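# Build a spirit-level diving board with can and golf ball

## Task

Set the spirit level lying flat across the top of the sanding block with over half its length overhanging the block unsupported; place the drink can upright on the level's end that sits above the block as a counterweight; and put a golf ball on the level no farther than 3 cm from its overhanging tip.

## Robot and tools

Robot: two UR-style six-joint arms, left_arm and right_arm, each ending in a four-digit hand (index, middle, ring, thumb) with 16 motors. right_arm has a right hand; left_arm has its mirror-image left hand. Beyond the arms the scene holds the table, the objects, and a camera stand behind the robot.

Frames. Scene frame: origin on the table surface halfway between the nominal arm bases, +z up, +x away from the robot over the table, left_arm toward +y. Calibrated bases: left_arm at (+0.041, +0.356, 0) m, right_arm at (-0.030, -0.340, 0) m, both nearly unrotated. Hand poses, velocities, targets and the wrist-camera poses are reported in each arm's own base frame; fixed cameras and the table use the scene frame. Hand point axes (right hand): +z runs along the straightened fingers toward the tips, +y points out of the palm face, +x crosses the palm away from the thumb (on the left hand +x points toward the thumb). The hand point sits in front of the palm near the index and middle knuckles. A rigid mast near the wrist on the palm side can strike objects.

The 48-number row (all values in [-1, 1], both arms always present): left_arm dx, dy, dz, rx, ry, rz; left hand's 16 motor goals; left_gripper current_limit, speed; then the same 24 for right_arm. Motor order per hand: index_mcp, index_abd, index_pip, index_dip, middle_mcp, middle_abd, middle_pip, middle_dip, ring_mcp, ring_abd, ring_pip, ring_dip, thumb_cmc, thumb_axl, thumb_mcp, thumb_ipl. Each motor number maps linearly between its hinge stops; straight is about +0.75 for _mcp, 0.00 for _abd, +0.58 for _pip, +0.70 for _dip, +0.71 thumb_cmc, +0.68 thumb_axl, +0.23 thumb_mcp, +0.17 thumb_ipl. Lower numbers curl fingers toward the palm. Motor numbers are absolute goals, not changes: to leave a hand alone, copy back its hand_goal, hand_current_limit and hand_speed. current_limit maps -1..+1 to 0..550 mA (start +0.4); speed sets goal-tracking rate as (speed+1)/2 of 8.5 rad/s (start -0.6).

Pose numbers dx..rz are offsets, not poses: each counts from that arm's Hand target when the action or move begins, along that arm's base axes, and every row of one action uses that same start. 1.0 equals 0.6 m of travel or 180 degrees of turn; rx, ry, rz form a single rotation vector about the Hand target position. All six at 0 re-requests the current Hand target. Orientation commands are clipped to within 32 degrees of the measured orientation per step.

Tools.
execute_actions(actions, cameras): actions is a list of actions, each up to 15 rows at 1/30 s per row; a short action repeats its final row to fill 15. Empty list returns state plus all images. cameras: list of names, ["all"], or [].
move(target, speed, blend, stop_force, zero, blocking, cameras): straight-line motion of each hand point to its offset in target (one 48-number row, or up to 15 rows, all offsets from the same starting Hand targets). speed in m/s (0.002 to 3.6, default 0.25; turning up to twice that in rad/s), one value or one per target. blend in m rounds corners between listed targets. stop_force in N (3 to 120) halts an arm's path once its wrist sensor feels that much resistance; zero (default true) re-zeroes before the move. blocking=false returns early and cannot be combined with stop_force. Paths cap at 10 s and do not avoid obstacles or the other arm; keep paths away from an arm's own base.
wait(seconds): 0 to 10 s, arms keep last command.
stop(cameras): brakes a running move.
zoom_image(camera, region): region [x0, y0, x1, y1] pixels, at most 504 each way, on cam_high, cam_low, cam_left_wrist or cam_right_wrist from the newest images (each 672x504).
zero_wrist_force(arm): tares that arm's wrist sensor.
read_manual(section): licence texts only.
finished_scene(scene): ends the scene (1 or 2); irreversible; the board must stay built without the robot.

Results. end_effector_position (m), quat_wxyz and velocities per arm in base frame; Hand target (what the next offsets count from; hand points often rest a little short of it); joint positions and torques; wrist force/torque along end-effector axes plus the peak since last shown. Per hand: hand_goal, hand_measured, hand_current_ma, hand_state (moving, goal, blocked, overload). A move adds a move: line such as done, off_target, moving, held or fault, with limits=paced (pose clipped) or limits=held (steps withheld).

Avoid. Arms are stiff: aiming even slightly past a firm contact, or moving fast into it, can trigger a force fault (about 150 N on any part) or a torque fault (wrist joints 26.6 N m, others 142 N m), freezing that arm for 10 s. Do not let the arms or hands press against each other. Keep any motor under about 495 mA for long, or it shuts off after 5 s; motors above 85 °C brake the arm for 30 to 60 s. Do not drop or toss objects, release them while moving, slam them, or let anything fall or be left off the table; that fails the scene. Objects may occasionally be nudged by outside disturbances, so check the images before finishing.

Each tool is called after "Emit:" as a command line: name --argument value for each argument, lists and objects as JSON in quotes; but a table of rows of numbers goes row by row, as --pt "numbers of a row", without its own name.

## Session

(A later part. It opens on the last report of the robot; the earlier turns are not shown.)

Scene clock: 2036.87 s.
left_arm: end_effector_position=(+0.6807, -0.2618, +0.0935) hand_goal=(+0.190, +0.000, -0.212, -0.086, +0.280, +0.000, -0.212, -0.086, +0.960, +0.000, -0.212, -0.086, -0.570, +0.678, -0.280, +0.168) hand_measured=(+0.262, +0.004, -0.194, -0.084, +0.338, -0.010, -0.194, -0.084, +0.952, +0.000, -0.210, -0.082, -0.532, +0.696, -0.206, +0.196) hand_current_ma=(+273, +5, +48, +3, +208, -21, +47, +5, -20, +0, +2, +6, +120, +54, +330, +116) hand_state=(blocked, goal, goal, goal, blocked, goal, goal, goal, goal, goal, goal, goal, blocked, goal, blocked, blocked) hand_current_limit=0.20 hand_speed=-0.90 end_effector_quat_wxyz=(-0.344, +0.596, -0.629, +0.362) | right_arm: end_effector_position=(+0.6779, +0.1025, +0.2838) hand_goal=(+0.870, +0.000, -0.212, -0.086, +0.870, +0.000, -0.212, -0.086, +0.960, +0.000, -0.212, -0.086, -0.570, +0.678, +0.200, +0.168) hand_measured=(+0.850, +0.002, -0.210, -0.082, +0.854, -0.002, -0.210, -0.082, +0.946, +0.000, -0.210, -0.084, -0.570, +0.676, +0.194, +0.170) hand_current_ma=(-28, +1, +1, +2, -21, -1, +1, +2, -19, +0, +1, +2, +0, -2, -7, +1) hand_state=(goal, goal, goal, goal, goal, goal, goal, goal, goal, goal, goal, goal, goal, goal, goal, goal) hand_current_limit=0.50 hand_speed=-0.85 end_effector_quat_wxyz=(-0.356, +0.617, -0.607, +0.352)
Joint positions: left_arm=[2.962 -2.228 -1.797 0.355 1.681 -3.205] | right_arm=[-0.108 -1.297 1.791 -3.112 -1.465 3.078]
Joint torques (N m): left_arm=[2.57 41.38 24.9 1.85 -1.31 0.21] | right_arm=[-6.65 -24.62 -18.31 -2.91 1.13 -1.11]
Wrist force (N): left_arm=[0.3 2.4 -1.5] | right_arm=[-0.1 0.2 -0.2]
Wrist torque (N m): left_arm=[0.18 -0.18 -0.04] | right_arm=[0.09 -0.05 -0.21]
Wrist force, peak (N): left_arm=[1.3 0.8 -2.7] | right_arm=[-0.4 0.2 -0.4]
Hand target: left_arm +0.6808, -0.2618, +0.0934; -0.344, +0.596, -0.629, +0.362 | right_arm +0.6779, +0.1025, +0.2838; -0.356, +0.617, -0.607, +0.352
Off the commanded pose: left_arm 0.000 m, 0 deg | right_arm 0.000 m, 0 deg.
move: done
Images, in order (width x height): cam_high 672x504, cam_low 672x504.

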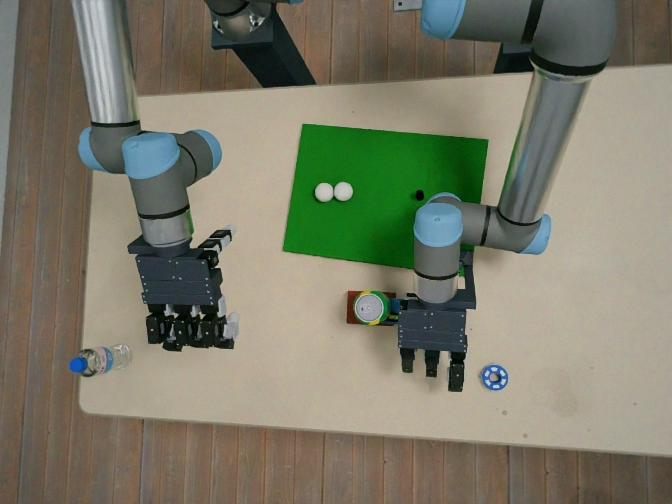

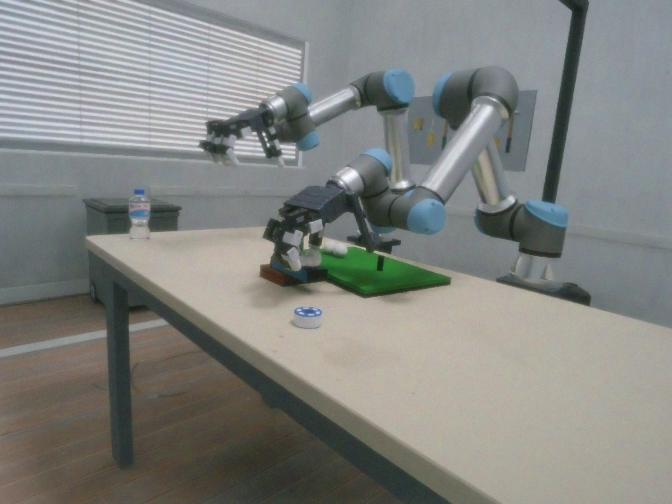

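Emit:
move --target '[0,0,-0.0017,0,0,0,0.19,0,-0.212,-0.087,0.28,0,-0.212,-0.087,0.959,0,-0.212,-0.087,-0.571,0.678,-0.281,0.168,0.2,-0.9,0,0,0,0,0,0,0.87,0,-0.212,-0.087,0.87,0,-0.212,-0.087,0.959,0,-0.212,-0.087,-0.571,0.678,0.2,0.168,0.5,-0.85]' --speed 0.01 --cameras '["cam_low"]'

Emit:
zoom_image --camera "cam_low" --region '[280, 230, 340, 290]'

Emit:
move --target '[0,0,-0.0012,0,0,0,0.19,0,-0.212,-0.087,0.28,0,-0.212,-0.087,0.959,0,-0.212,-0.087,-0.571,0.678,-0.281,0.168,0.2,-0.9,0,0,0,0,0,0,0.87,0,-0.212,-0.087,0.87,0,-0.212,-0.087,0.959,0,-0.212,-0.087,-0.571,0.678,0.2,0.168,0.5,-0.85]' --speed 0.01 --cameras '["cam_low"]'

Emit:
zoom_image --camera "cam_low" --region '[280, 230, 340, 290]'

Scene clock: 2052.47 s.
left_arm: end_effector_position=(+0.6808, -0.2618, +0.0924) hand_goal=(+0.190, +0.000, -0.212, -0.086, +0.280, +0.000, -0.212, -0.086, +0.960, +0.000, -0.212, -0.086, -0.570, +0.678, -0.280, +0.168) hand_measured=(+0.262, +0.004, -0.194, -0.084, +0.338, -0.010, -0.194, -0.084, +0.952, +0.000, -0.210, -0.082, -0.532, +0.696, -0.206, +0.196) hand_current_ma=(+273, +5, +48, +3, +208, -21, +47, +3, -20, +0, +2, +6, +120, +54, +330, +116) hand_state=(blocked, goal, goal, goal, blocked, goal, goal, goal, goal, goal, goal, goal, blocked, goal, blocked, blocked) hand_current_limit=0.20 hand_speed=-0.90 end_effector_quat_wxyz=(-0.344, +0.596, -0.629, +0.362) | right_arm: end_effector_position=(+0.6779, +0.1025, +0.2838) hand_goal=(+0.870, +0.000, -0.212, -0.086, +0.870, +0.000, -0.212, -0.086, +0.960, +0.000, -0.212, -0.086, -0.570, +0.678, +0.200, +0.168) hand_measured=(+0.850, +0.002, -0.210, -0.082, +0.854, -0.002, -0.210, -0.082, +0.946, +0.000, -0.210, -0.084, -0.570, +0.676, +0.194, +0.170) hand_current_ma=(-28, +1, +1, +2, -21, -1, +1, +2, -19, +0, +1, +2, +0, -2, -7, +1) hand_state=(goal, goal, goal, goal, goal, goal, goal, goal, goal, goal, goal, goal, goal, goal, goal, goal) hand_current_limit=0.50 hand_speed=-0.85 end_effector_quat_wxyz=(-0.356, +0.617, -0.607, +0.352)
Joint positions: left_arm=[2.962 -2.23 -1.797 0.357 1.681 -3.205] | right_arm=[-0.108 -1.297 1.791 -3.112 -1.465 3.078]
Joint torques (N m): left_arm=[-3.26 36.15 7.5 4.96 -0.23 0.09] | right_arm=[-6.29 -24.31 -18.31 -3.04 1.04 -0.99]
Wrist force (N): left_arm=[0.2 1.0 -2.5] | right_arm=[-0.1 0.0 -0.1]
Wrist torque (N m): left_arm=[0.16 -0.18 -0.04] | right_arm=[0.05 -0.04 -0.23]
Wrist force, peak (N): left_arm=[0.5 2.6 -1.9] | right_arm=[-0.6 0.3 0.3]
Hand target: left_arm +0.6808, -0.2618, +0.0924; -0.344, +0.596, -0.629, +0.362 | right_arm +0.6779, +0.1025, +0.2838; -0.356, +0.617, -0.607, +0.352
Off the commanded pose: left_arm 0.000 m, 0 deg | right_arm 0.000 m, 0 deg.
move: done
Images, in order (width x height): cam_low 672x504.

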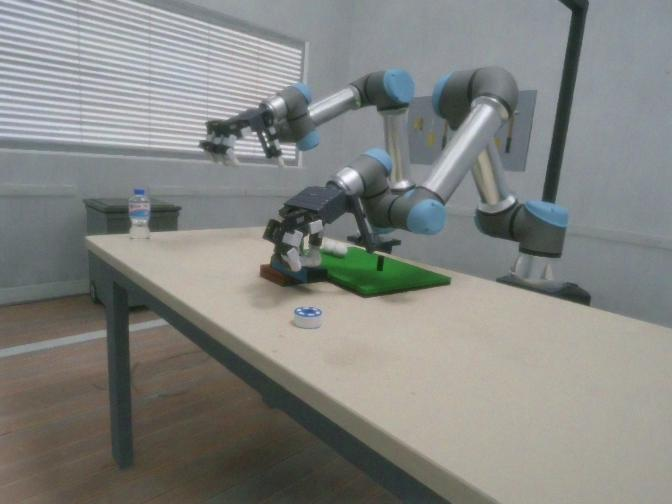

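Scaled by 8.400 from the camera's 672x504 image, which has a finer 960x720 frame.

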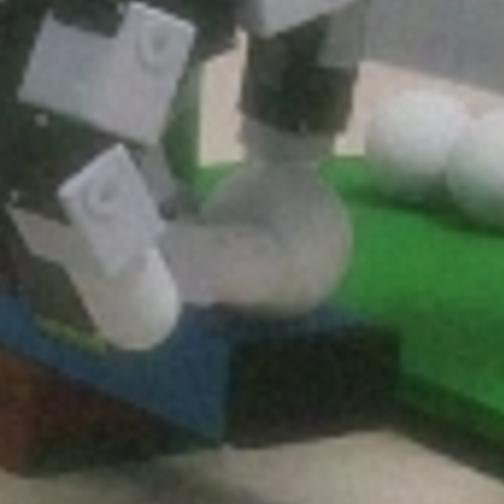

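Scene clock: 2053.17 s.
left_arm: end_effector_position=(+0.6808, -0.2618, +0.0916) hand_goal=(+0.190, +0.000, -0.212, -0.086, +0.280, +0.000, -0.212, -0.086, +0.960, +0.000, -0.212, -0.086, -0.570, +0.678, -0.280, +0.168) hand_measured=(+0.262, +0.004, -0.194, -0.084, +0.338, -0.010, -0.194, -0.088, +0.952, +0.000, -0.210, -0.082, -0.532, +0.696, -0.206, +0.196) hand_current_ma=(+273, +5, +48, +3, +208, -21, +47, -2, -20, +0, +2, +6, +120, +54, +330, +116) hand_state=(blocked, goal, goal, goal, blocked, goal, goal, goal, goal, goal, goal, goal, blocked, goal, blocked, blocked) hand_current_limit=0.20 hand_speed=-0.90 end_effector_quat_wxyz=(-0.344, +0.596, -0.629, +0.362) | right_arm: end_effector_position=(+0.6779, +0.1025, +0.2838) hand_goal=(+0.870, +0.000, -0.212, -0.086, +0.870, +0.000, -0.212, -0.086, +0.960, +0.000, -0.212, -0.086, -0.570, +0.678, +0.200, +0.168) hand_measured=(+0.850, +0.002, -0.210, -0.082, +0.854, -0.002, -0.210, -0.082, +0.946, +0.000, -0.210, -0.084, -0.570, +0.676, +0.194, +0.170) hand_current_ma=(-28, +1, +1, +2, -21, -1, +1, +2, -19, +0, +1, +2, +0, -2, -7, +1) hand_state=(goal, goal, goal, goal, goal, goal, goal, goal, goal, goal, goal, goal, goal, goal, goal, goal) hand_current_limit=0.50 hand_speed=-0.85 end_effector_quat_wxyz=(-0.356, +0.617, -0.607, +0.352)
Joint positions: left_arm=[2.962 -2.231 -1.797 0.359 1.681 -3.205] | right_arm=[-0.108 -1.297 1.791 -3.112 -1.465 3.078]
Joint torques (N m): left_arm=[-4.24 36.09 7.25 4.95 -0.1 0.16] | right_arm=[-6.67 -24.8 -18.7 -3.08 1 -1.19]
Wrist force (N): left_arm=[0.2 0.6 -2.1] | right_arm=[-0.2 0.0 -0.3]
Wrist torque (N m): left_arm=[0.13 -0.21 0.01] | right_arm=[0.07 -0.03 -0.23]
Wrist force, peak (N): left_arm=[0.3 1.1 -2.5] | right_arm=[-0.5 0.2 -0.3]
Hand target: left_arm +0.6808, -0.2618, +0.0917; -0.344, +0.596, -0.629, +0.362 | right_arm +0.6779, +0.1025, +0.2838; -0.356, +0.617, -0.607, +0.352
Off the commanded pose: left_arm 0.000 m, 0 deg | right_arm 0.000 m, 0 deg.
move: done
Images, in order (width x height): cam_low 672x504.

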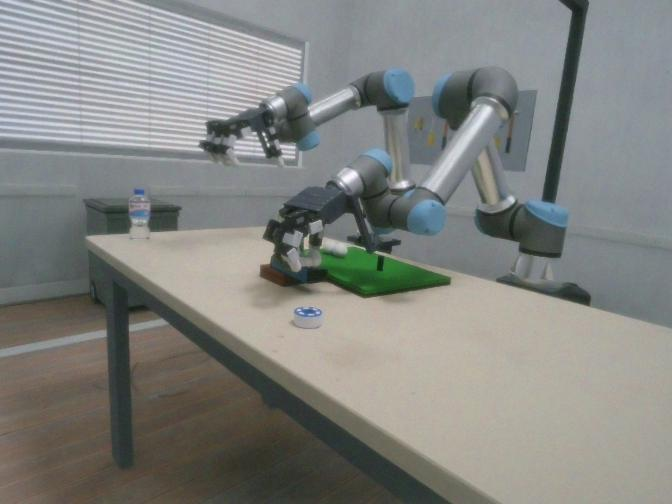

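Scaled by 8.400 from the camera's 672x504 image, which has a finer 960x720 frame.

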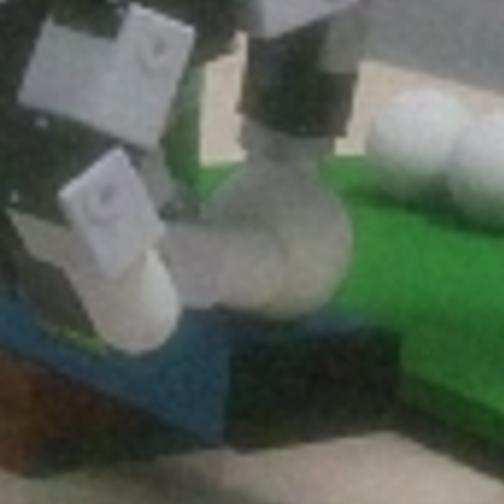

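Emit:
move --target '[0,0,0.001,0,0,0,0.19,0,-0.212,-0.087,0.28,0,-0.212,-0.087,0.959,0,-0.212,-0.087,-0.571,0.678,-0.281,0.168,0.2,-0.9,0,0,0,0,0,0,0.87,0,-0.212,-0.087,0.87,0,-0.212,-0.087,0.959,0,-0.212,-0.087,-0.571,0.678,0.2,0.168,0.5,-0.85]' --speed 0.01

Emit:
move --target '[0,0,0,0,0,0,0.262,0.004,-0.194,-0.088,0.338,-0.01,-0.194,-0.088,0.959,0,-0.212,-0.087,-0.532,0.696,-0.206,0.196,0.2,-0.97,0,0,0,0,0,0,0.87,0,-0.212,-0.087,0.87,0,-0.212,-0.087,0.959,0,-0.212,-0.087,-0.571,0.678,0.2,0.168,0.5,-0.85]' --speed 0.01 --cameras '["cam_low"]'

Emit:
zoom_image --camera "cam_low" --region '[280, 230, 340, 290]'

Scene clock: 2083.73 s.
left_arm: end_effector_position=(+0.6807, -0.2618, +0.0922) hand_goal=(+0.190, +0.000, -0.212, -0.086, +0.280, +0.000, -0.212, -0.086, +0.960, +0.000, -0.212, -0.086, -0.570, +0.678, -0.280, +0.168) hand_measured=(+0.262, +0.004, -0.194, -0.084, +0.338, -0.010, -0.194, -0.088, +0.952, +0.000, -0.210, -0.082, -0.532, +0.696, -0.206, +0.196) hand_current_ma=(+273, +5, +48, +3, +208, -21, +47, -2, -20, +0, +2, +6, +120, +54, +330, +116) hand_state=(blocked, goal, goal, goal, blocked, goal, goal, goal, goal, goal, goal, goal, blocked, goal, blocked, blocked) hand_current_limit=0.20 hand_speed=-0.90 end_effector_quat_wxyz=(-0.344, +0.596, -0.629, +0.362) | right_arm: end_effector_position=(+0.6779, +0.1025, +0.2838) hand_goal=(+0.870, +0.000, -0.212, -0.086, +0.870, +0.000, -0.212, -0.086, +0.960, +0.000, -0.212, -0.086, -0.570, +0.678, +0.200, +0.168) hand_measured=(+0.850, +0.002, -0.210, -0.082, +0.854, -0.002, -0.210, -0.082, +0.946, +0.000, -0.210, -0.084, -0.570, +0.676, +0.194, +0.170) hand_current_ma=(-28, +1, +1, +2, -21, -1, +1, +2, -19, +0, +1, +2, +0, -2, -7, +1) hand_state=(goal, goal, goal, goal, goal, goal, goal, goal, goal, goal, goal, goal, goal, goal, goal, goal) hand_current_limit=0.50 hand_speed=-0.85 end_effector_quat_wxyz=(-0.356, +0.617, -0.607, +0.352)
Joint positions: left_arm=[2.962 -2.23 -1.797 0.358 1.681 -3.205] | right_arm=[-0.108 -1.297 1.791 -3.112 -1.465 3.078]
Joint torques (N m): left_arm=[-10.22 50.18 22.02 0.07 0.77 0.08] | right_arm=[-6.19 -24.78 -18.31 -3.26 1.06 -1.06]
Wrist force (N): left_arm=[0.8 1.1 -2.5] | right_arm=[-0.3 0.1 -0.3]
Wrist torque (N m): left_arm=[0.20 -0.23 -0.04] | right_arm=[0.09 -0.02 -0.23]
Wrist force, peak (N): left_arm=[0.8 1.1 -2.5] | right_arm=[-0.6 0.3 0.0]
Hand target: left_arm +0.6808, -0.2618, +0.0923; -0.344, +0.596, -0.629, +0.362 | right_arm +0.6779, +0.1025, +0.2838; -0.356, +0.617, -0.607, +0.352
Off the commanded pose: left_arm 0.000 m, 0 deg | right_arm 0.000 m, 0 deg.
move: done

Scene clock: 2084.23 s.
left_arm: end_effector_position=(+0.6807, -0.2618, +0.0923) hand_goal=(+0.262, +0.004, -0.194, -0.088, +0.338, -0.010, -0.194, -0.088, +0.960, +0.000, -0.212, -0.086, -0.532, +0.696, -0.206, +0.196) hand_measured=(+0.262, +0.006, -0.188, -0.086, +0.336, -0.016, -0.190, -0.088, +0.952, +0.000, -0.210, -0.082, -0.528, +0.700, -0.206, +0.208) hand_current_ma=(+70, +4, +14, +1, +19, -10, +8, -1, -20, +0, +2, +6, +9, +9, +115, +36) hand_state=(moving, goal, goal, goal, moving, goal, goal, goal, goal, goal, goal, goal, goal, goal, moving, goal) hand_current_limit=0.20 hand_speed=-0.97 end_effector_quat_wxyz=(-0.344, +0.596, -0.629, +0.362) | right_arm: end_effector_position=(+0.6779, +0.1025, +0.2838) hand_goal=(+0.870, +0.000, -0.212, -0.086, +0.870, +0.000, -0.212, -0.086, +0.960, +0.000, -0.212, -0.086, -0.570, +0.678, +0.200, +0.168) hand_measured=(+0.850, +0.002, -0.210, -0.082, +0.854, -0.002, -0.210, -0.082, +0.946, +0.000, -0.210, -0.084, -0.570, +0.676, +0.194, +0.170) hand_current_ma=(-28, +1, +1, +2, -21, -1, +1, +2, -19, +0, +1, +2, +0, -2, -7, +1) hand_state=(goal, goal, goal, goal, goal, goal, goal, goal, goal, goal, goal, goal, goal, goal, goal, goal) hand_current_limit=0.50 hand_speed=-0.85 end_effector_quat_wxyz=(-0.356, +0.617, -0.607, +0.352)
Joint positions: left_arm=[2.962 -2.23 -1.797 0.358 1.681 -3.205] | right_arm=[-0.108 -1.297 1.791 -3.112 -1.465 3.078]
Joint torques (N m): left_arm=[-11.69 47.03 24.16 1.03 0.77 0.11] | right_arm=[-6.51 -25.14 -17.95 -3.27 0.99 -1.11]
Wrist force (N): left_arm=[0.3 0.5 -2.0] | right_arm=[-0.1 0.2 -0.2]
Wrist torque (N m): left_arm=[0.14 -0.19 -0.02] | right_arm=[0.10 -0.03 -0.22]
Wrist force, peak (N): left_arm=[0.8 0.7 -2.3] | right_arm=[-0.3 0.3 -0.2]
Hand target: left_arm +0.6808, -0.2618, +0.0923; -0.344, +0.596, -0.629, +0.362 | right_arm +0.6779, +0.1025, +0.2838; -0.356, +0.617, -0.607, +0.352
Off the commanded pose: left_arm 0.000 m, 0 deg | right_arm 0.000 m, 0 deg.
move: done
Images, in order (width x height): cam_low 672x504.

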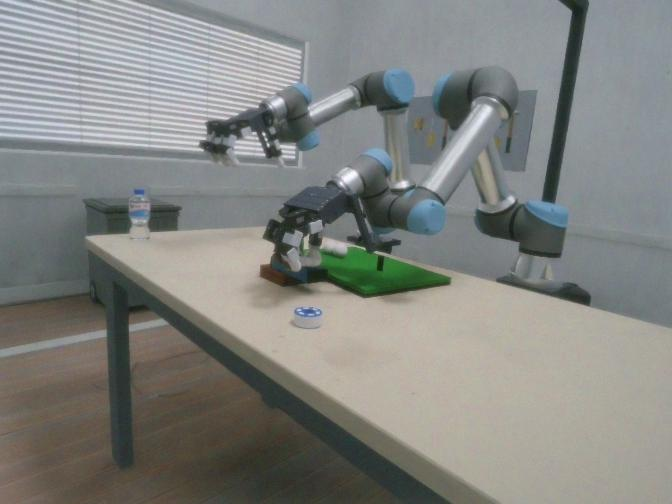

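Scaled by 8.400 from the camera's 672x504 image, which has a finer 960x720 frame.

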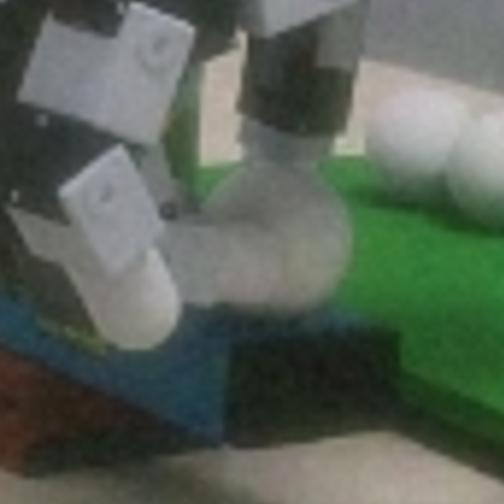

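Emit:
move --target '[0,0,0.001,0,0,0,0.262,0.004,-0.194,-0.088,0.338,-0.01,-0.194,-0.088,0.959,0,-0.212,-0.087,-0.532,0.696,-0.206,0.196,0.2,-0.97,0,0,0,0,0,0,0.87,0,-0.212,-0.087,0.87,0,-0.212,-0.087,0.959,0,-0.212,-0.087,-0.571,0.678,0.2,0.168,0.5,-0.85]' --speed 0.01

Emit:
move --target '[0,0,0,0,0,0,0.36,0.0,-0.2,-0.088,0.434,0,-0.2,-0.088,0.959,0,-0.212,-0.087,-0.535,0.69,-0.12,0.18,0.2,-0.975,0,0,0,0,0,0,0.87,0,-0.212,-0.087,0.87,0,-0.212,-0.087,0.959,0,-0.212,-0.087,-0.571,0.678,0.2,0.168,0.5,-0.85]' --speed 0.01

Emit:
wait --seconds 1.5 --cameras '["cam_low","cam_left_wrist"]'

Emit:
zoom_image --camera "cam_low" --region '[280, 230, 340, 290]'

Scene clock: 2096.90 s.
left_arm: end_effector_position=(+0.6807, -0.2618, +0.0929) hand_goal=(+0.262, +0.004, -0.194, -0.088, +0.338, -0.010, -0.194, -0.088, +0.960, +0.000, -0.212, -0.086, -0.532, +0.696, -0.206, +0.196) hand_measured=(+0.264, +0.006, -0.190, -0.088, +0.340, -0.016, -0.192, -0.088, +0.952, +0.000, -0.210, -0.082, -0.528, +0.700, -0.200, +0.204) hand_current_ma=(+3, +4, +6, +1, +2, -10, +4, +0, -20, +0, +2, +6, +9, +9, +14, +26) hand_state=(goal, goal, goal, goal, goal, goal, goal, goal, goal, goal, goal, goal, goal, goal, goal, goal) hand_current_limit=0.20 hand_speed=-0.97 end_effector_quat_wxyz=(-0.344, +0.596, -0.629, +0.362) | right_arm: end_effector_position=(+0.6779, +0.1025, +0.2838) hand_goal=(+0.870, +0.000, -0.212, -0.086, +0.870, +0.000, -0.212, -0.086, +0.960, +0.000, -0.212, -0.086, -0.570, +0.678, +0.200, +0.168) hand_measured=(+0.850, +0.002, -0.210, -0.082, +0.854, -0.002, -0.210, -0.082, +0.946, +0.000, -0.210, -0.084, -0.570, +0.676, +0.194, +0.170) hand_current_ma=(-28, +1, +1, +2, -21, -1, +1, +2, -19, +0, +1, +2, +0, -2, -7, +1) hand_state=(goal, goal, goal, goal, goal, goal, goal, goal, goal, goal, goal, goal, goal, goal, goal, goal) hand_current_limit=0.50 hand_speed=-0.85 end_effector_quat_wxyz=(-0.356, +0.617, -0.607, +0.352)
Joint positions: left_arm=[2.962 -2.229 -1.797 0.356 1.681 -3.205] | right_arm=[-0.108 -1.297 1.791 -3.112 -1.465 3.078]
Joint torques (N m): left_arm=[-11.84 51.41 25.94 0.35 0.71 0.03] | right_arm=[-5.83 -24.72 -19.28 -3.41 0.91 -1.1]
Wrist force (N): left_arm=[0.3 2.0 -1.5] | right_arm=[0.1 0.2 -0.1]
Wrist torque (N m): left_arm=[0.14 -0.16 -0.04] | right_arm=[0.09 -0.06 -0.20]
Wrist force, peak (N): left_arm=[0.6 2.0 -2.1] | right_arm=[-0.5 0.3 -0.3]
Hand target: left_arm +0.6808, -0.2618, +0.0929; -0.344, +0.596, -0.629, +0.362 | right_arm +0.6779, +0.1025, +0.2838; -0.356, +0.617, -0.607, +0.352
Off the commanded pose: left_arm 0.000 m, 0 deg | right_arm 0.000 m, 0 deg.
move: done

Scene clock: 2098.30 s.
left_arm: end_effector_position=(+0.6807, -0.2618, +0.0929) hand_goal=(+0.360, +0.000, -0.200, -0.088, +0.434, +0.000, -0.200, -0.088, +0.960, +0.000, -0.212, -0.086, -0.534, +0.690, -0.120, +0.180) hand_measured=(+0.348, +0.004, -0.194, -0.088, +0.422, -0.004, -0.196, -0.088, +0.952, +0.000, -0.210, -0.082, -0.532, +0.692, -0.122, +0.182) hand_current_ma=(-29, +5, +10, +1, -31, -4, +8, +0, -20, +0, +2, +6, +3, +5, -5, +5) hand_state=(goal, goal, goal, goal, goal, goal, goal, goal, goal, goal, goal, goal, goal, goal, goal, goal) hand_current_limit=0.20 hand_speed=-0.97 end_effector_quat_wxyz=(-0.344, +0.596, -0.629, +0.362) | right_arm: end_effector_position=(+0.6779, +0.1025, +0.2838) hand_goal=(+0.870, +0.000, -0.212, -0.086, +0.870, +0.000, -0.212, -0.086, +0.960, +0.000, -0.212, -0.086, -0.570, +0.678, +0.200, +0.168) hand_measured=(+0.850, +0.002, -0.210, -0.082, +0.854, -0.002, -0.210, -0.082, +0.946, +0.000, -0.210, -0.084, -0.570, +0.676, +0.194, +0.170) hand_current_ma=(-28, +1, +1, +2, -21, -1, +1, +2, -19, +0, +1, +2, +0, -2, -7, +1) hand_state=(goal, goal, goal, goal, goal, goal, goal, goal, goal, goal, goal, goal, goal, goal, goal, goal) hand_current_limit=0.50 hand_speed=-0.85 end_effector_quat_wxyz=(-0.356, +0.617, -0.607, +0.352)
Joint positions: left_arm=[2.962 -2.229 -1.797 0.356 1.681 -3.205] | right_arm=[-0.108 -1.297 1.791 -3.112 -1.465 3.078]
Joint torques (N m): left_arm=[-11.88 50.36 25.14 4.05 0.88 0] | right_arm=[-6.15 -24.77 -18.25 -3.47 0.97 -1.1]
Wrist force (N): left_arm=[0.3 1.9 -1.6] | right_arm=[-0.3 0.2 -0.1]
Wrist torque (N m): left_arm=[0.14 -0.19 -0.03] | right_arm=[0.08 -0.01 -0.23]
Wrist force, peak (N): left_arm=[0.5 2.2 -2.4] | right_arm=[-0.6 0.1 -0.2]
Hand target: left_arm +0.6808, -0.2618, +0.0929; -0.344, +0.596, -0.629, +0.362 | right_arm +0.6779, +0.1025, +0.2838; -0.356, +0.617, -0.607, +0.352
Off the commanded pose: left_arm 0.000 m, 0 deg | right_arm 0.000 m, 0 deg.
move: done

Scene clock: 2099.80 s.
left_arm: end_effector_position=(+0.6808, -0.2618, +0.0929) hand_goal=(+0.360, +0.000, -0.200, -0.088, +0.434, +0.000, -0.200, -0.088, +0.960, +0.000, -0.212, -0.086, -0.534, +0.690, -0.120, +0.180) hand_measured=(+0.348, +0.004, -0.194, -0.088, +0.422, -0.004, -0.196, -0.088, +0.952, +0.000, -0.210, -0.082, -0.532, +0.692, -0.122, +0.182) hand_current_ma=(-29, +5, +10, +1, -31, -4, +8, +0, -20, +0, +2, +6, +3, +5, -5, +5) hand_state=(goal, goal, goal, goal, goal, goal, goal, goal, goal, goal, goal, goal, goal, goal, goal, goal) hand_current_limit=0.20 hand_speed=-0.97 end_effector_quat_wxyz=(-0.344, +0.596, -0.629, +0.362) | right_arm: end_effector_position=(+0.6779, +0.1025, +0.2838) hand_goal=(+0.870, +0.000, -0.212, -0.086, +0.870, +0.000, -0.212, -0.086, +0.960, +0.000, -0.212, -0.086, -0.570, +0.678, +0.200, +0.168) hand_measured=(+0.850, +0.002, -0.210, -0.082, +0.854, -0.002, -0.210, -0.082, +0.946, +0.000, -0.210, -0.084, -0.570, +0.676, +0.194, +0.170) hand_current_ma=(-28, +1, +1, +2, -21, -1, +1, +2, -19, +0, +1, +2, +0, -2, -7, +1) hand_state=(goal, goal, goal, goal, goal, goal, goal, goal, goal, goal, goal, goal, goal, goal, goal, goal) hand_current_limit=0.50 hand_speed=-0.85 end_effector_quat_wxyz=(-0.356, +0.617, -0.607, +0.352)
Joint positions: left_arm=[2.962 -2.229 -1.797 0.356 1.681 -3.205] | right_arm=[-0.108 -1.297 1.791 -3.112 -1.465 3.078]
Joint torques (N m): left_arm=[-12.19 48.56 24.58 5.04 0.73 0.01] | right_arm=[-5.7 -24.87 -18.91 -3.46 0.83 -1.06]
Wrist force (N): left_arm=[0.5 2.2 -1.8] | right_arm=[-0.3 -0.1 -0.1]
Wrist torque (N m): left_arm=[0.19 -0.21 -0.02] | right_arm=[0.04 -0.01 -0.24]
Wrist force, peak (N): left_arm=[0.5 2.1 -2.3] | right_arm=[-0.4 0.4 -0.1]
Hand target: left_arm +0.6808, -0.2618, +0.0929; -0.344, +0.596, -0.629, +0.362 | right_arm +0.6779, +0.1025, +0.2838; -0.356, +0.617, -0.607, +0.352
Off the commanded pose: left_arm 0.000 m, 0 deg | right_arm 0.000 m, 0 deg.
wait: 1.50 s; at rest by 0.17 s
camera_calibration:
cam_left_wrist: T_world_to_cam=[[0.318242, 0.76998, 0.55304, -0.102755], [-0.349825, -0.446817, 0.823394, 0.00298736], [0.881104, -0.455506, 0.127162, -0.605869], [0, 0, 0, 1]] pos_world=[0.56758, -0.195523, 0.131411]
Images, in order (width x height): cam_low 672x504, cam_left_wrist 672x504.

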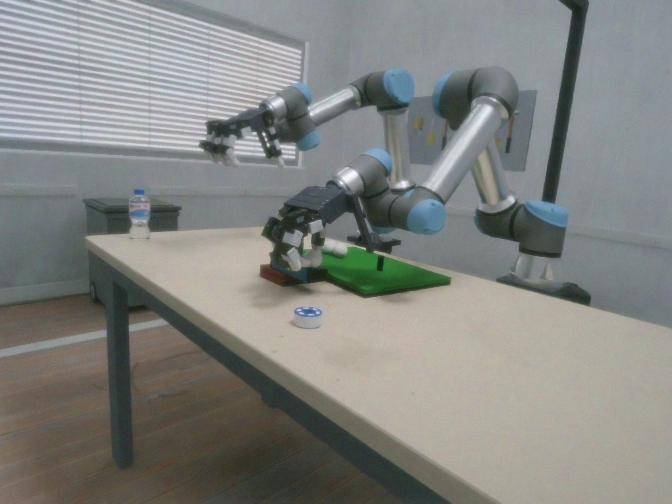

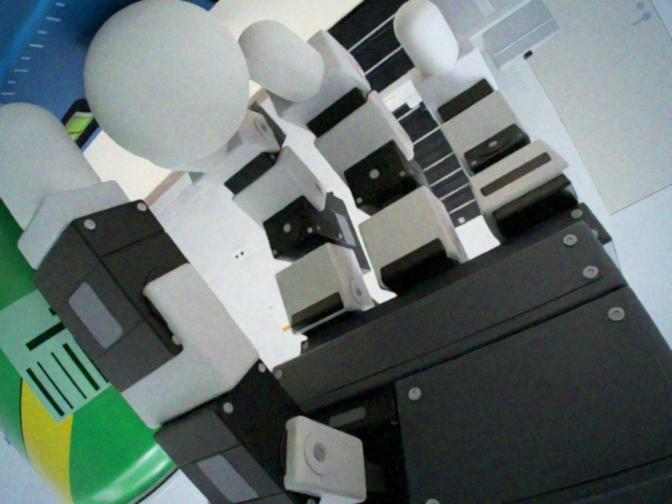

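Scaled by 8.400 from the camera's 672x504 image, which has a finer 960x720 frame.

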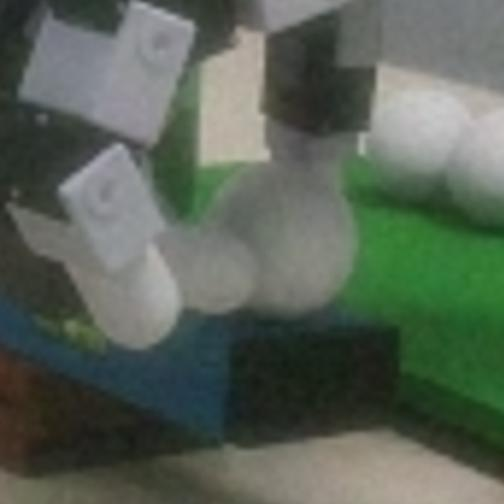

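Emit:
move --target '[0,0,0,0,0,0,0.56,0.0,-0.21,-0.087,0.6,0,-0.21,-0.087,0.959,0,-0.212,-0.087,-0.56,0.68,0.06,0.17,0.2,-0.93,0,0,0,0,0,0,0.87,0,-0.212,-0.087,0.87,0,-0.212,-0.087,0.959,0,-0.212,-0.087,-0.571,0.678,0.2,0.168,0.5,-0.85]' --speed 0.01

Emit:
move --target '[0,0,0,0,0,0,0.85,0,-0.212,-0.087,0.85,0,-0.212,-0.087,0.959,0,-0.212,-0.087,-0.571,0.678,0.2,0.168,0.3,-0.9,0,0,0,0,0,0,0.87,0,-0.212,-0.087,0.87,0,-0.212,-0.087,0.959,0,-0.212,-0.087,-0.571,0.678,0.2,0.168,0.5,-0.85]' --speed 0.01 --cameras '["cam_low","cam_left_wrist"]'

Emit:
zoom_image --camera "cam_low" --region '[280, 230, 340, 290]'

Scene clock: 2111.07 s.
left_arm: end_effector_position=(+0.6808, -0.2618, +0.0929) hand_goal=(+0.560, +0.000, -0.210, -0.086, +0.600, +0.000, -0.210, -0.086, +0.960, +0.000, -0.212, -0.086, -0.560, +0.680, +0.060, +0.170) hand_measured=(+0.544, +0.004, -0.206, -0.088, +0.584, -0.004, -0.206, -0.088, +0.952, +0.000, -0.210, -0.082, -0.558, +0.682, +0.056, +0.172) hand_current_ma=(-43, +5, +7, -2, -40, -4, +6, -3, -20, +0, +2, +6, +4, +5, -12, +4) hand_state=(goal, goal, goal, goal, goal, goal, goal, goal, goal, goal, goal, goal, goal, goal, goal, goal) hand_current_limit=0.20 hand_speed=-0.93 end_effector_quat_wxyz=(-0.344, +0.596, -0.629, +0.362) | right_arm: end_effector_position=(+0.6779, +0.1025, +0.2838) hand_goal=(+0.870, +0.000, -0.212, -0.086, +0.870, +0.000, -0.212, -0.086, +0.960, +0.000, -0.212, -0.086, -0.570, +0.678, +0.200, +0.168) hand_measured=(+0.850, +0.002, -0.210, -0.082, +0.854, -0.002, -0.210, -0.082, +0.946, +0.000, -0.210, -0.084, -0.570, +0.676, +0.194, +0.170) hand_current_ma=(-28, +1, +1, +2, -21, -1, +1, +2, -19, +0, +1, +2, +0, -2, -7, +1) hand_state=(goal, goal, goal, goal, goal, goal, goal, goal, goal, goal, goal, goal, goal, goal, goal, goal) hand_current_limit=0.50 hand_speed=-0.85 end_effector_quat_wxyz=(-0.356, +0.617, -0.607, +0.352)
Joint positions: left_arm=[2.962 -2.229 -1.797 0.356 1.681 -3.205] | right_arm=[-0.108 -1.297 1.791 -3.112 -1.465 3.078]
Joint torques (N m): left_arm=[-11.77 45.74 22.7 5.21 0.8 -0.02] | right_arm=[-6.22 -24.51 -18.47 -3.7 0.73 -1.1]
Wrist force (N): left_arm=[0.5 1.7 -2.0] | right_arm=[-0.1 0.0 0.2]
Wrist torque (N m): left_arm=[0.12 -0.20 -0.02] | right_arm=[0.04 -0.04 -0.22]
Wrist force, peak (N): left_arm=[0.4 2.2 -2.2] | right_arm=[-0.5 0.4 -0.1]
Hand target: left_arm +0.6808, -0.2618, +0.0929; -0.344, +0.596, -0.629, +0.362 | right_arm +0.6779, +0.1025, +0.2838; -0.356, +0.617, -0.607, +0.352
Off the commanded pose: left_arm 0.000 m, 0 deg | right_arm 0.000 m, 0 deg.
move: done

Scene clock: 2112.17 s.
left_arm: end_effector_position=(+0.6808, -0.2618, +0.0929) hand_goal=(+0.850, +0.000, -0.212, -0.086, +0.850, +0.000, -0.212, -0.086, +0.960, +0.000, -0.212, -0.086, -0.570, +0.678, +0.200, +0.168) hand_measured=(+0.830, +0.004, -0.210, -0.088, +0.832, -0.004, -0.210, -0.088, +0.952, +0.000, -0.210, -0.082, -0.568, +0.680, +0.194, +0.170) hand_current_ma=(-59, +5, +4, -2, -52, -4, +4, -3, -20, +0, +2, +6, +4, +5, -18, +3) hand_state=(blocked, goal, goal, goal, goal, goal, goal, goal, goal, goal, goal, goal, goal, goal, goal, goal) hand_current_limit=0.30 hand_speed=-0.90 end_effector_quat_wxyz=(-0.344, +0.596, -0.629, +0.362) | right_arm: end_effector_position=(+0.6779, +0.1025, +0.2838) hand_goal=(+0.870, +0.000, -0.212, -0.086, +0.870, +0.000, -0.212, -0.086, +0.960, +0.000, -0.212, -0.086, -0.570, +0.678, +0.200, +0.168) hand_measured=(+0.850, +0.002, -0.210, -0.082, +0.854, -0.002, -0.210, -0.082, +0.946, +0.000, -0.210, -0.084, -0.570, +0.676, +0.194, +0.170) hand_current_ma=(-28, +1, +1, +2, -21, -1, +1, +2, -19, +0, +1, +2, +0, -2, -7, +1) hand_state=(goal, goal, goal, goal, goal, goal, goal, goal, goal, goal, goal, goal, goal, goal, goal, goal) hand_current_limit=0.50 hand_speed=-0.85 end_effector_quat_wxyz=(-0.356, +0.617, -0.607, +0.352)
Joint positions: left_arm=[2.962 -2.229 -1.797 0.356 1.681 -3.205] | right_arm=[-0.108 -1.297 1.791 -3.112 -1.465 3.078]
Joint torques (N m): left_arm=[-11.24 44.59 21.75 5.1 0.71 0] | right_arm=[-6.18 -25.3 -18.68 -3.69 0.84 -1.09]
Wrist force (N): left_arm=[0.5 2.1 -1.6] | right_arm=[-0.2 -0.1 -0.2]
Wrist torque (N m): left_arm=[0.14 -0.20 -0.03] | right_arm=[0.06 -0.03 -0.23]
Wrist force, peak (N): left_arm=[0.5 2.2 -1.9] | right_arm=[-0.7 0.4 0.1]
Hand target: left_arm +0.6808, -0.2618, +0.0929; -0.344, +0.596, -0.629, +0.362 | right_arm +0.6779, +0.1025, +0.2838; -0.356, +0.617, -0.607, +0.352
Off the commanded pose: left_arm 0.000 m, 0 deg | right_arm 0.000 m, 0 deg.
move: done
camera_calibration:
cam_left_wrist: T_world_to_cam=[[0.318242, 0.76998, 0.55304, -0.102755], [-0.349825, -0.446817, 0.823394, 0.00298736], [0.881104, -0.455506, 0.127162, -0.605869], [0, 0, 0, 1]] pos_world=[0.56758, -0.195523, 0.131411]
Images, in order (width x height): cam_low 672x504, cam_left_wrist 672x504.

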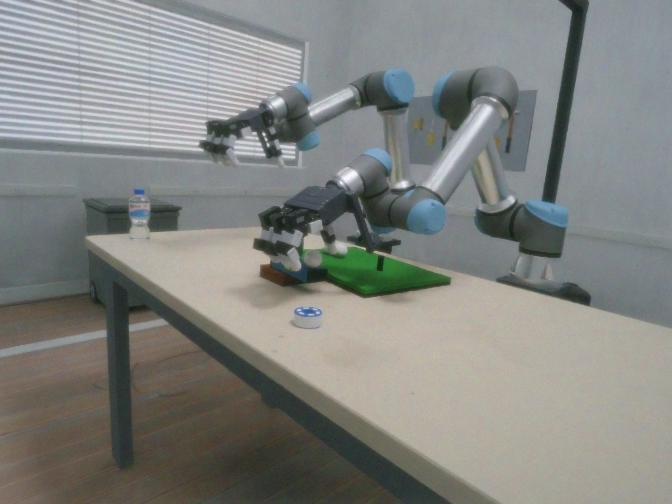

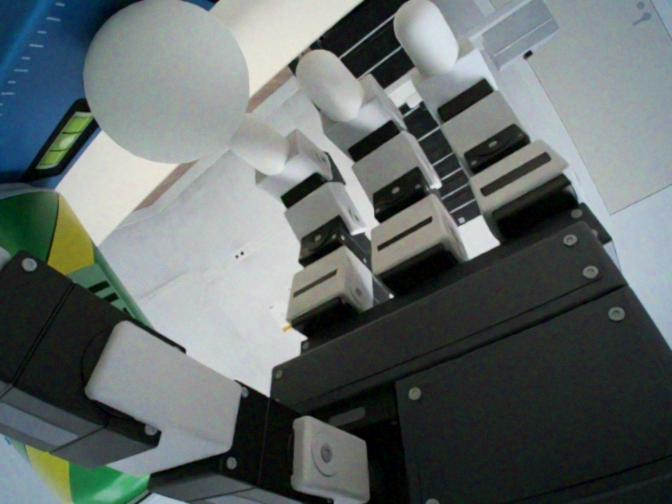

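Scaled by 8.400 from the camera's 672x504 image, which has a finer 960x720 frame.

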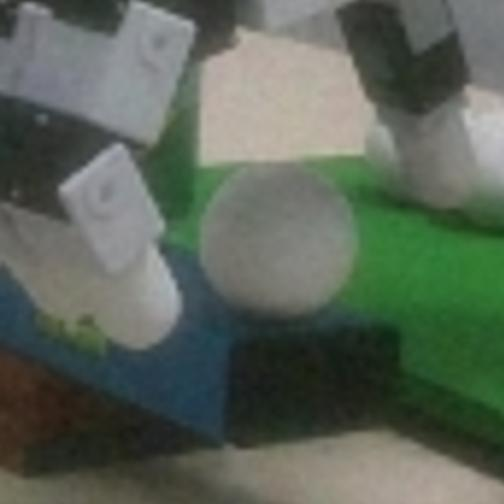

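Emit:
move --pt "0 0 0.25 0 0 0 0.85 0 -0.212 -0.087 0.85 0 -0.212 -0.087 0.959 0 -0.212 -0.087 -0.571 0.678 0.2 0.168 0.3 -0.9 0 0 0 0 0 0 0.87 0 -0.212 -0.087 0.87 0 -0.212 -0.087 0.959 0 -0.212 -0.087 -0.571 0.678 0.2 0.168 0.5 -0.85" --pt "-0.15 0.35 0.35 0 0 0 0.85 0 -0.212 -0.087 0.85 0 -0.212 -0.087 0.959 0 -0.212 -0.087 -0.571 0.678 0.2 0.168 0.3 -0.9 0 0 0 0 0 0 0.87 0 -0.212 -0.087 0.87 0 -0.212 -0.087 0.959 0 -0.212 -0.087 -0.571 0.678 0.2 0.168 0.5 -0.85" --speed '[0.06,0.2]' --blend '[0.02,0]' --cameras '["cam_low","cam_high"]'

Emit:
zoom_image --camera "cam_low" --region '[250, 190, 370, 310]'

Emit:
zoom_image --camera "cam_high" --region '[330, 270, 460, 360]'

Scene clock: 2128.67 s.
left_arm: end_effector_position=(+0.5907, -0.0518, +0.3028) hand_goal=(+0.850, +0.000, -0.212, -0.086, +0.850, +0.000, -0.212, -0.086, +0.960, +0.000, -0.212, -0.086, -0.570, +0.678, +0.200, +0.168) hand_measured=(+0.830, +0.004, -0.210, -0.088, +0.832, -0.002, -0.210, -0.088, +0.952, +0.000, -0.210, -0.082, -0.568, +0.680, +0.194, +0.170) hand_current_ma=(-57, +4, +4, -2, -50, -4, +4, -3, -20, +0, +2, +6, +2, +5, -16, +3) hand_state=(blocked, goal, goal, goal, goal, goal, goal, goal, goal, goal, goal, goal, goal, goal, goal, goal) hand_current_limit=0.30 hand_speed=-0.90 end_effector_quat_wxyz=(-0.344, +0.596, -0.629, +0.362) | right_arm: end_effector_position=(+0.6779, +0.1025, +0.2838) hand_goal=(+0.870, +0.000, -0.212, -0.086, +0.870, +0.000, -0.212, -0.086, +0.960, +0.000, -0.212, -0.086, -0.570, +0.678, +0.200, +0.168) hand_measured=(+0.850, +0.002, -0.210, -0.082, +0.854, -0.002, -0.210, -0.082, +0.946, +0.000, -0.210, -0.084, -0.570, +0.676, +0.194, +0.170) hand_current_ma=(-28, +1, +1, +2, -21, -1, +1, +2, -19, +0, +1, +2, +0, -2, -7, +1) hand_state=(goal, goal, goal, goal, goal, goal, goal, goal, goal, goal, goal, goal, goal, goal, goal, goal) hand_current_limit=0.50 hand_speed=-0.85 end_effector_quat_wxyz=(-0.356, +0.617, -0.607, +0.352)
Joint positions: left_arm=[3.404 -1.608 -2.013 -0.067 1.3 -2.979] | right_arm=[-0.108 -1.297 1.791 -3.112 -1.465 3.078]
Joint torques (N m): left_arm=[3.82 26.33 30.51 5.18 -1.57 -0.5] | right_arm=[-5.54 -24.93 -18.59 -3.89 0.64 -1.25]
Wrist force (N): left_arm=[0.0 1.7 -1.8] | right_arm=[-0.5 0.0 0.0]
Wrist torque (N m): left_arm=[0.09 -0.13 -0.05] | right_arm=[0.05 0.01 -0.26]
Wrist force, peak (N): left_arm=[-1.3 1.8 -2.8] | right_arm=[-0.5 0.5 0.3]
Hand target: left_arm +0.5908, -0.0518, +0.3029; -0.344, +0.596, -0.629, +0.362 | right_arm +0.6779, +0.1025, +0.2838; -0.356, +0.617, -0.607, +0.352
Off the commanded pose: left_arm 0.000 m, 0 deg | right_arm 0.000 m, 0 deg.
move: done
Images, in order (width x height): cam_high 672x504, cam_low 672x504.

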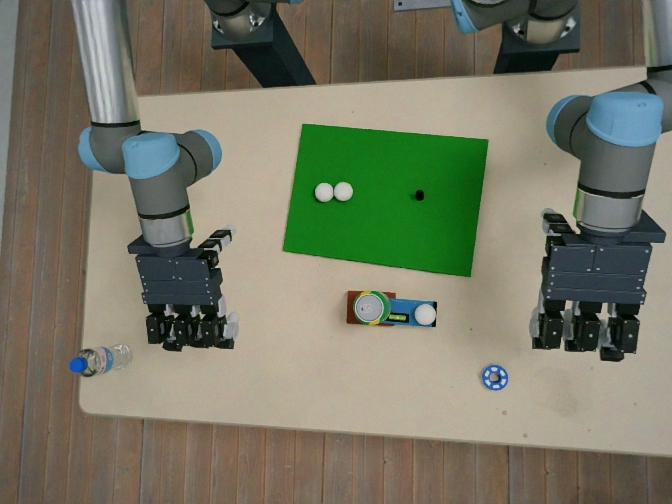

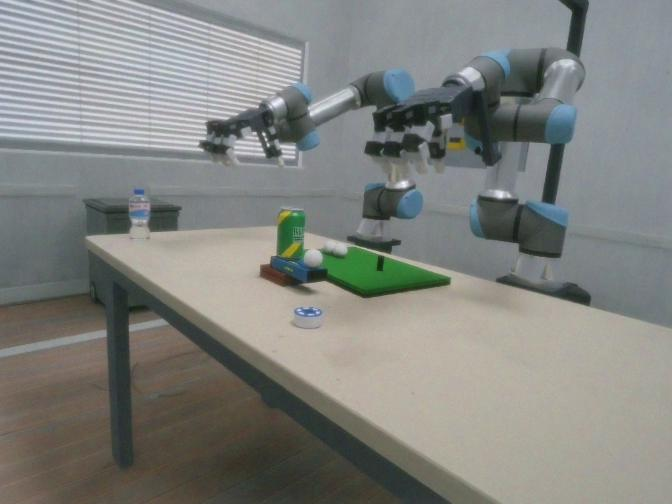

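Scaled by 4.200 from the camera's 672x504 image, which has a finer 960x720 frame.

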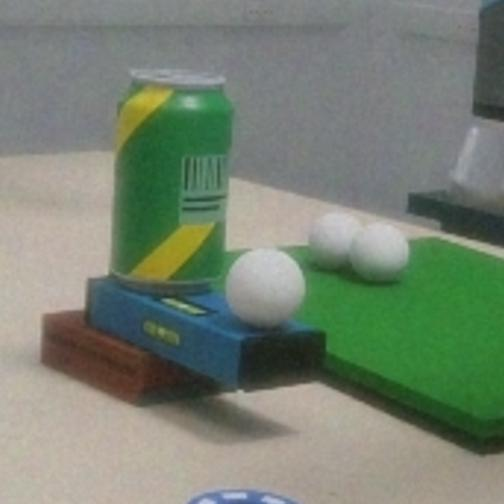

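Scaled by 3.877 from the camera's 672x504 image, which has a finer 960x720 frame.

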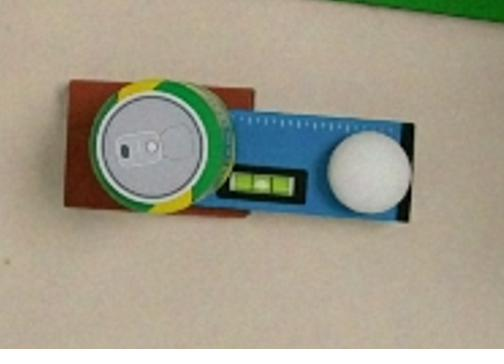

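Emit:
finished_scene --scene 1

The scene is finished: the task was done.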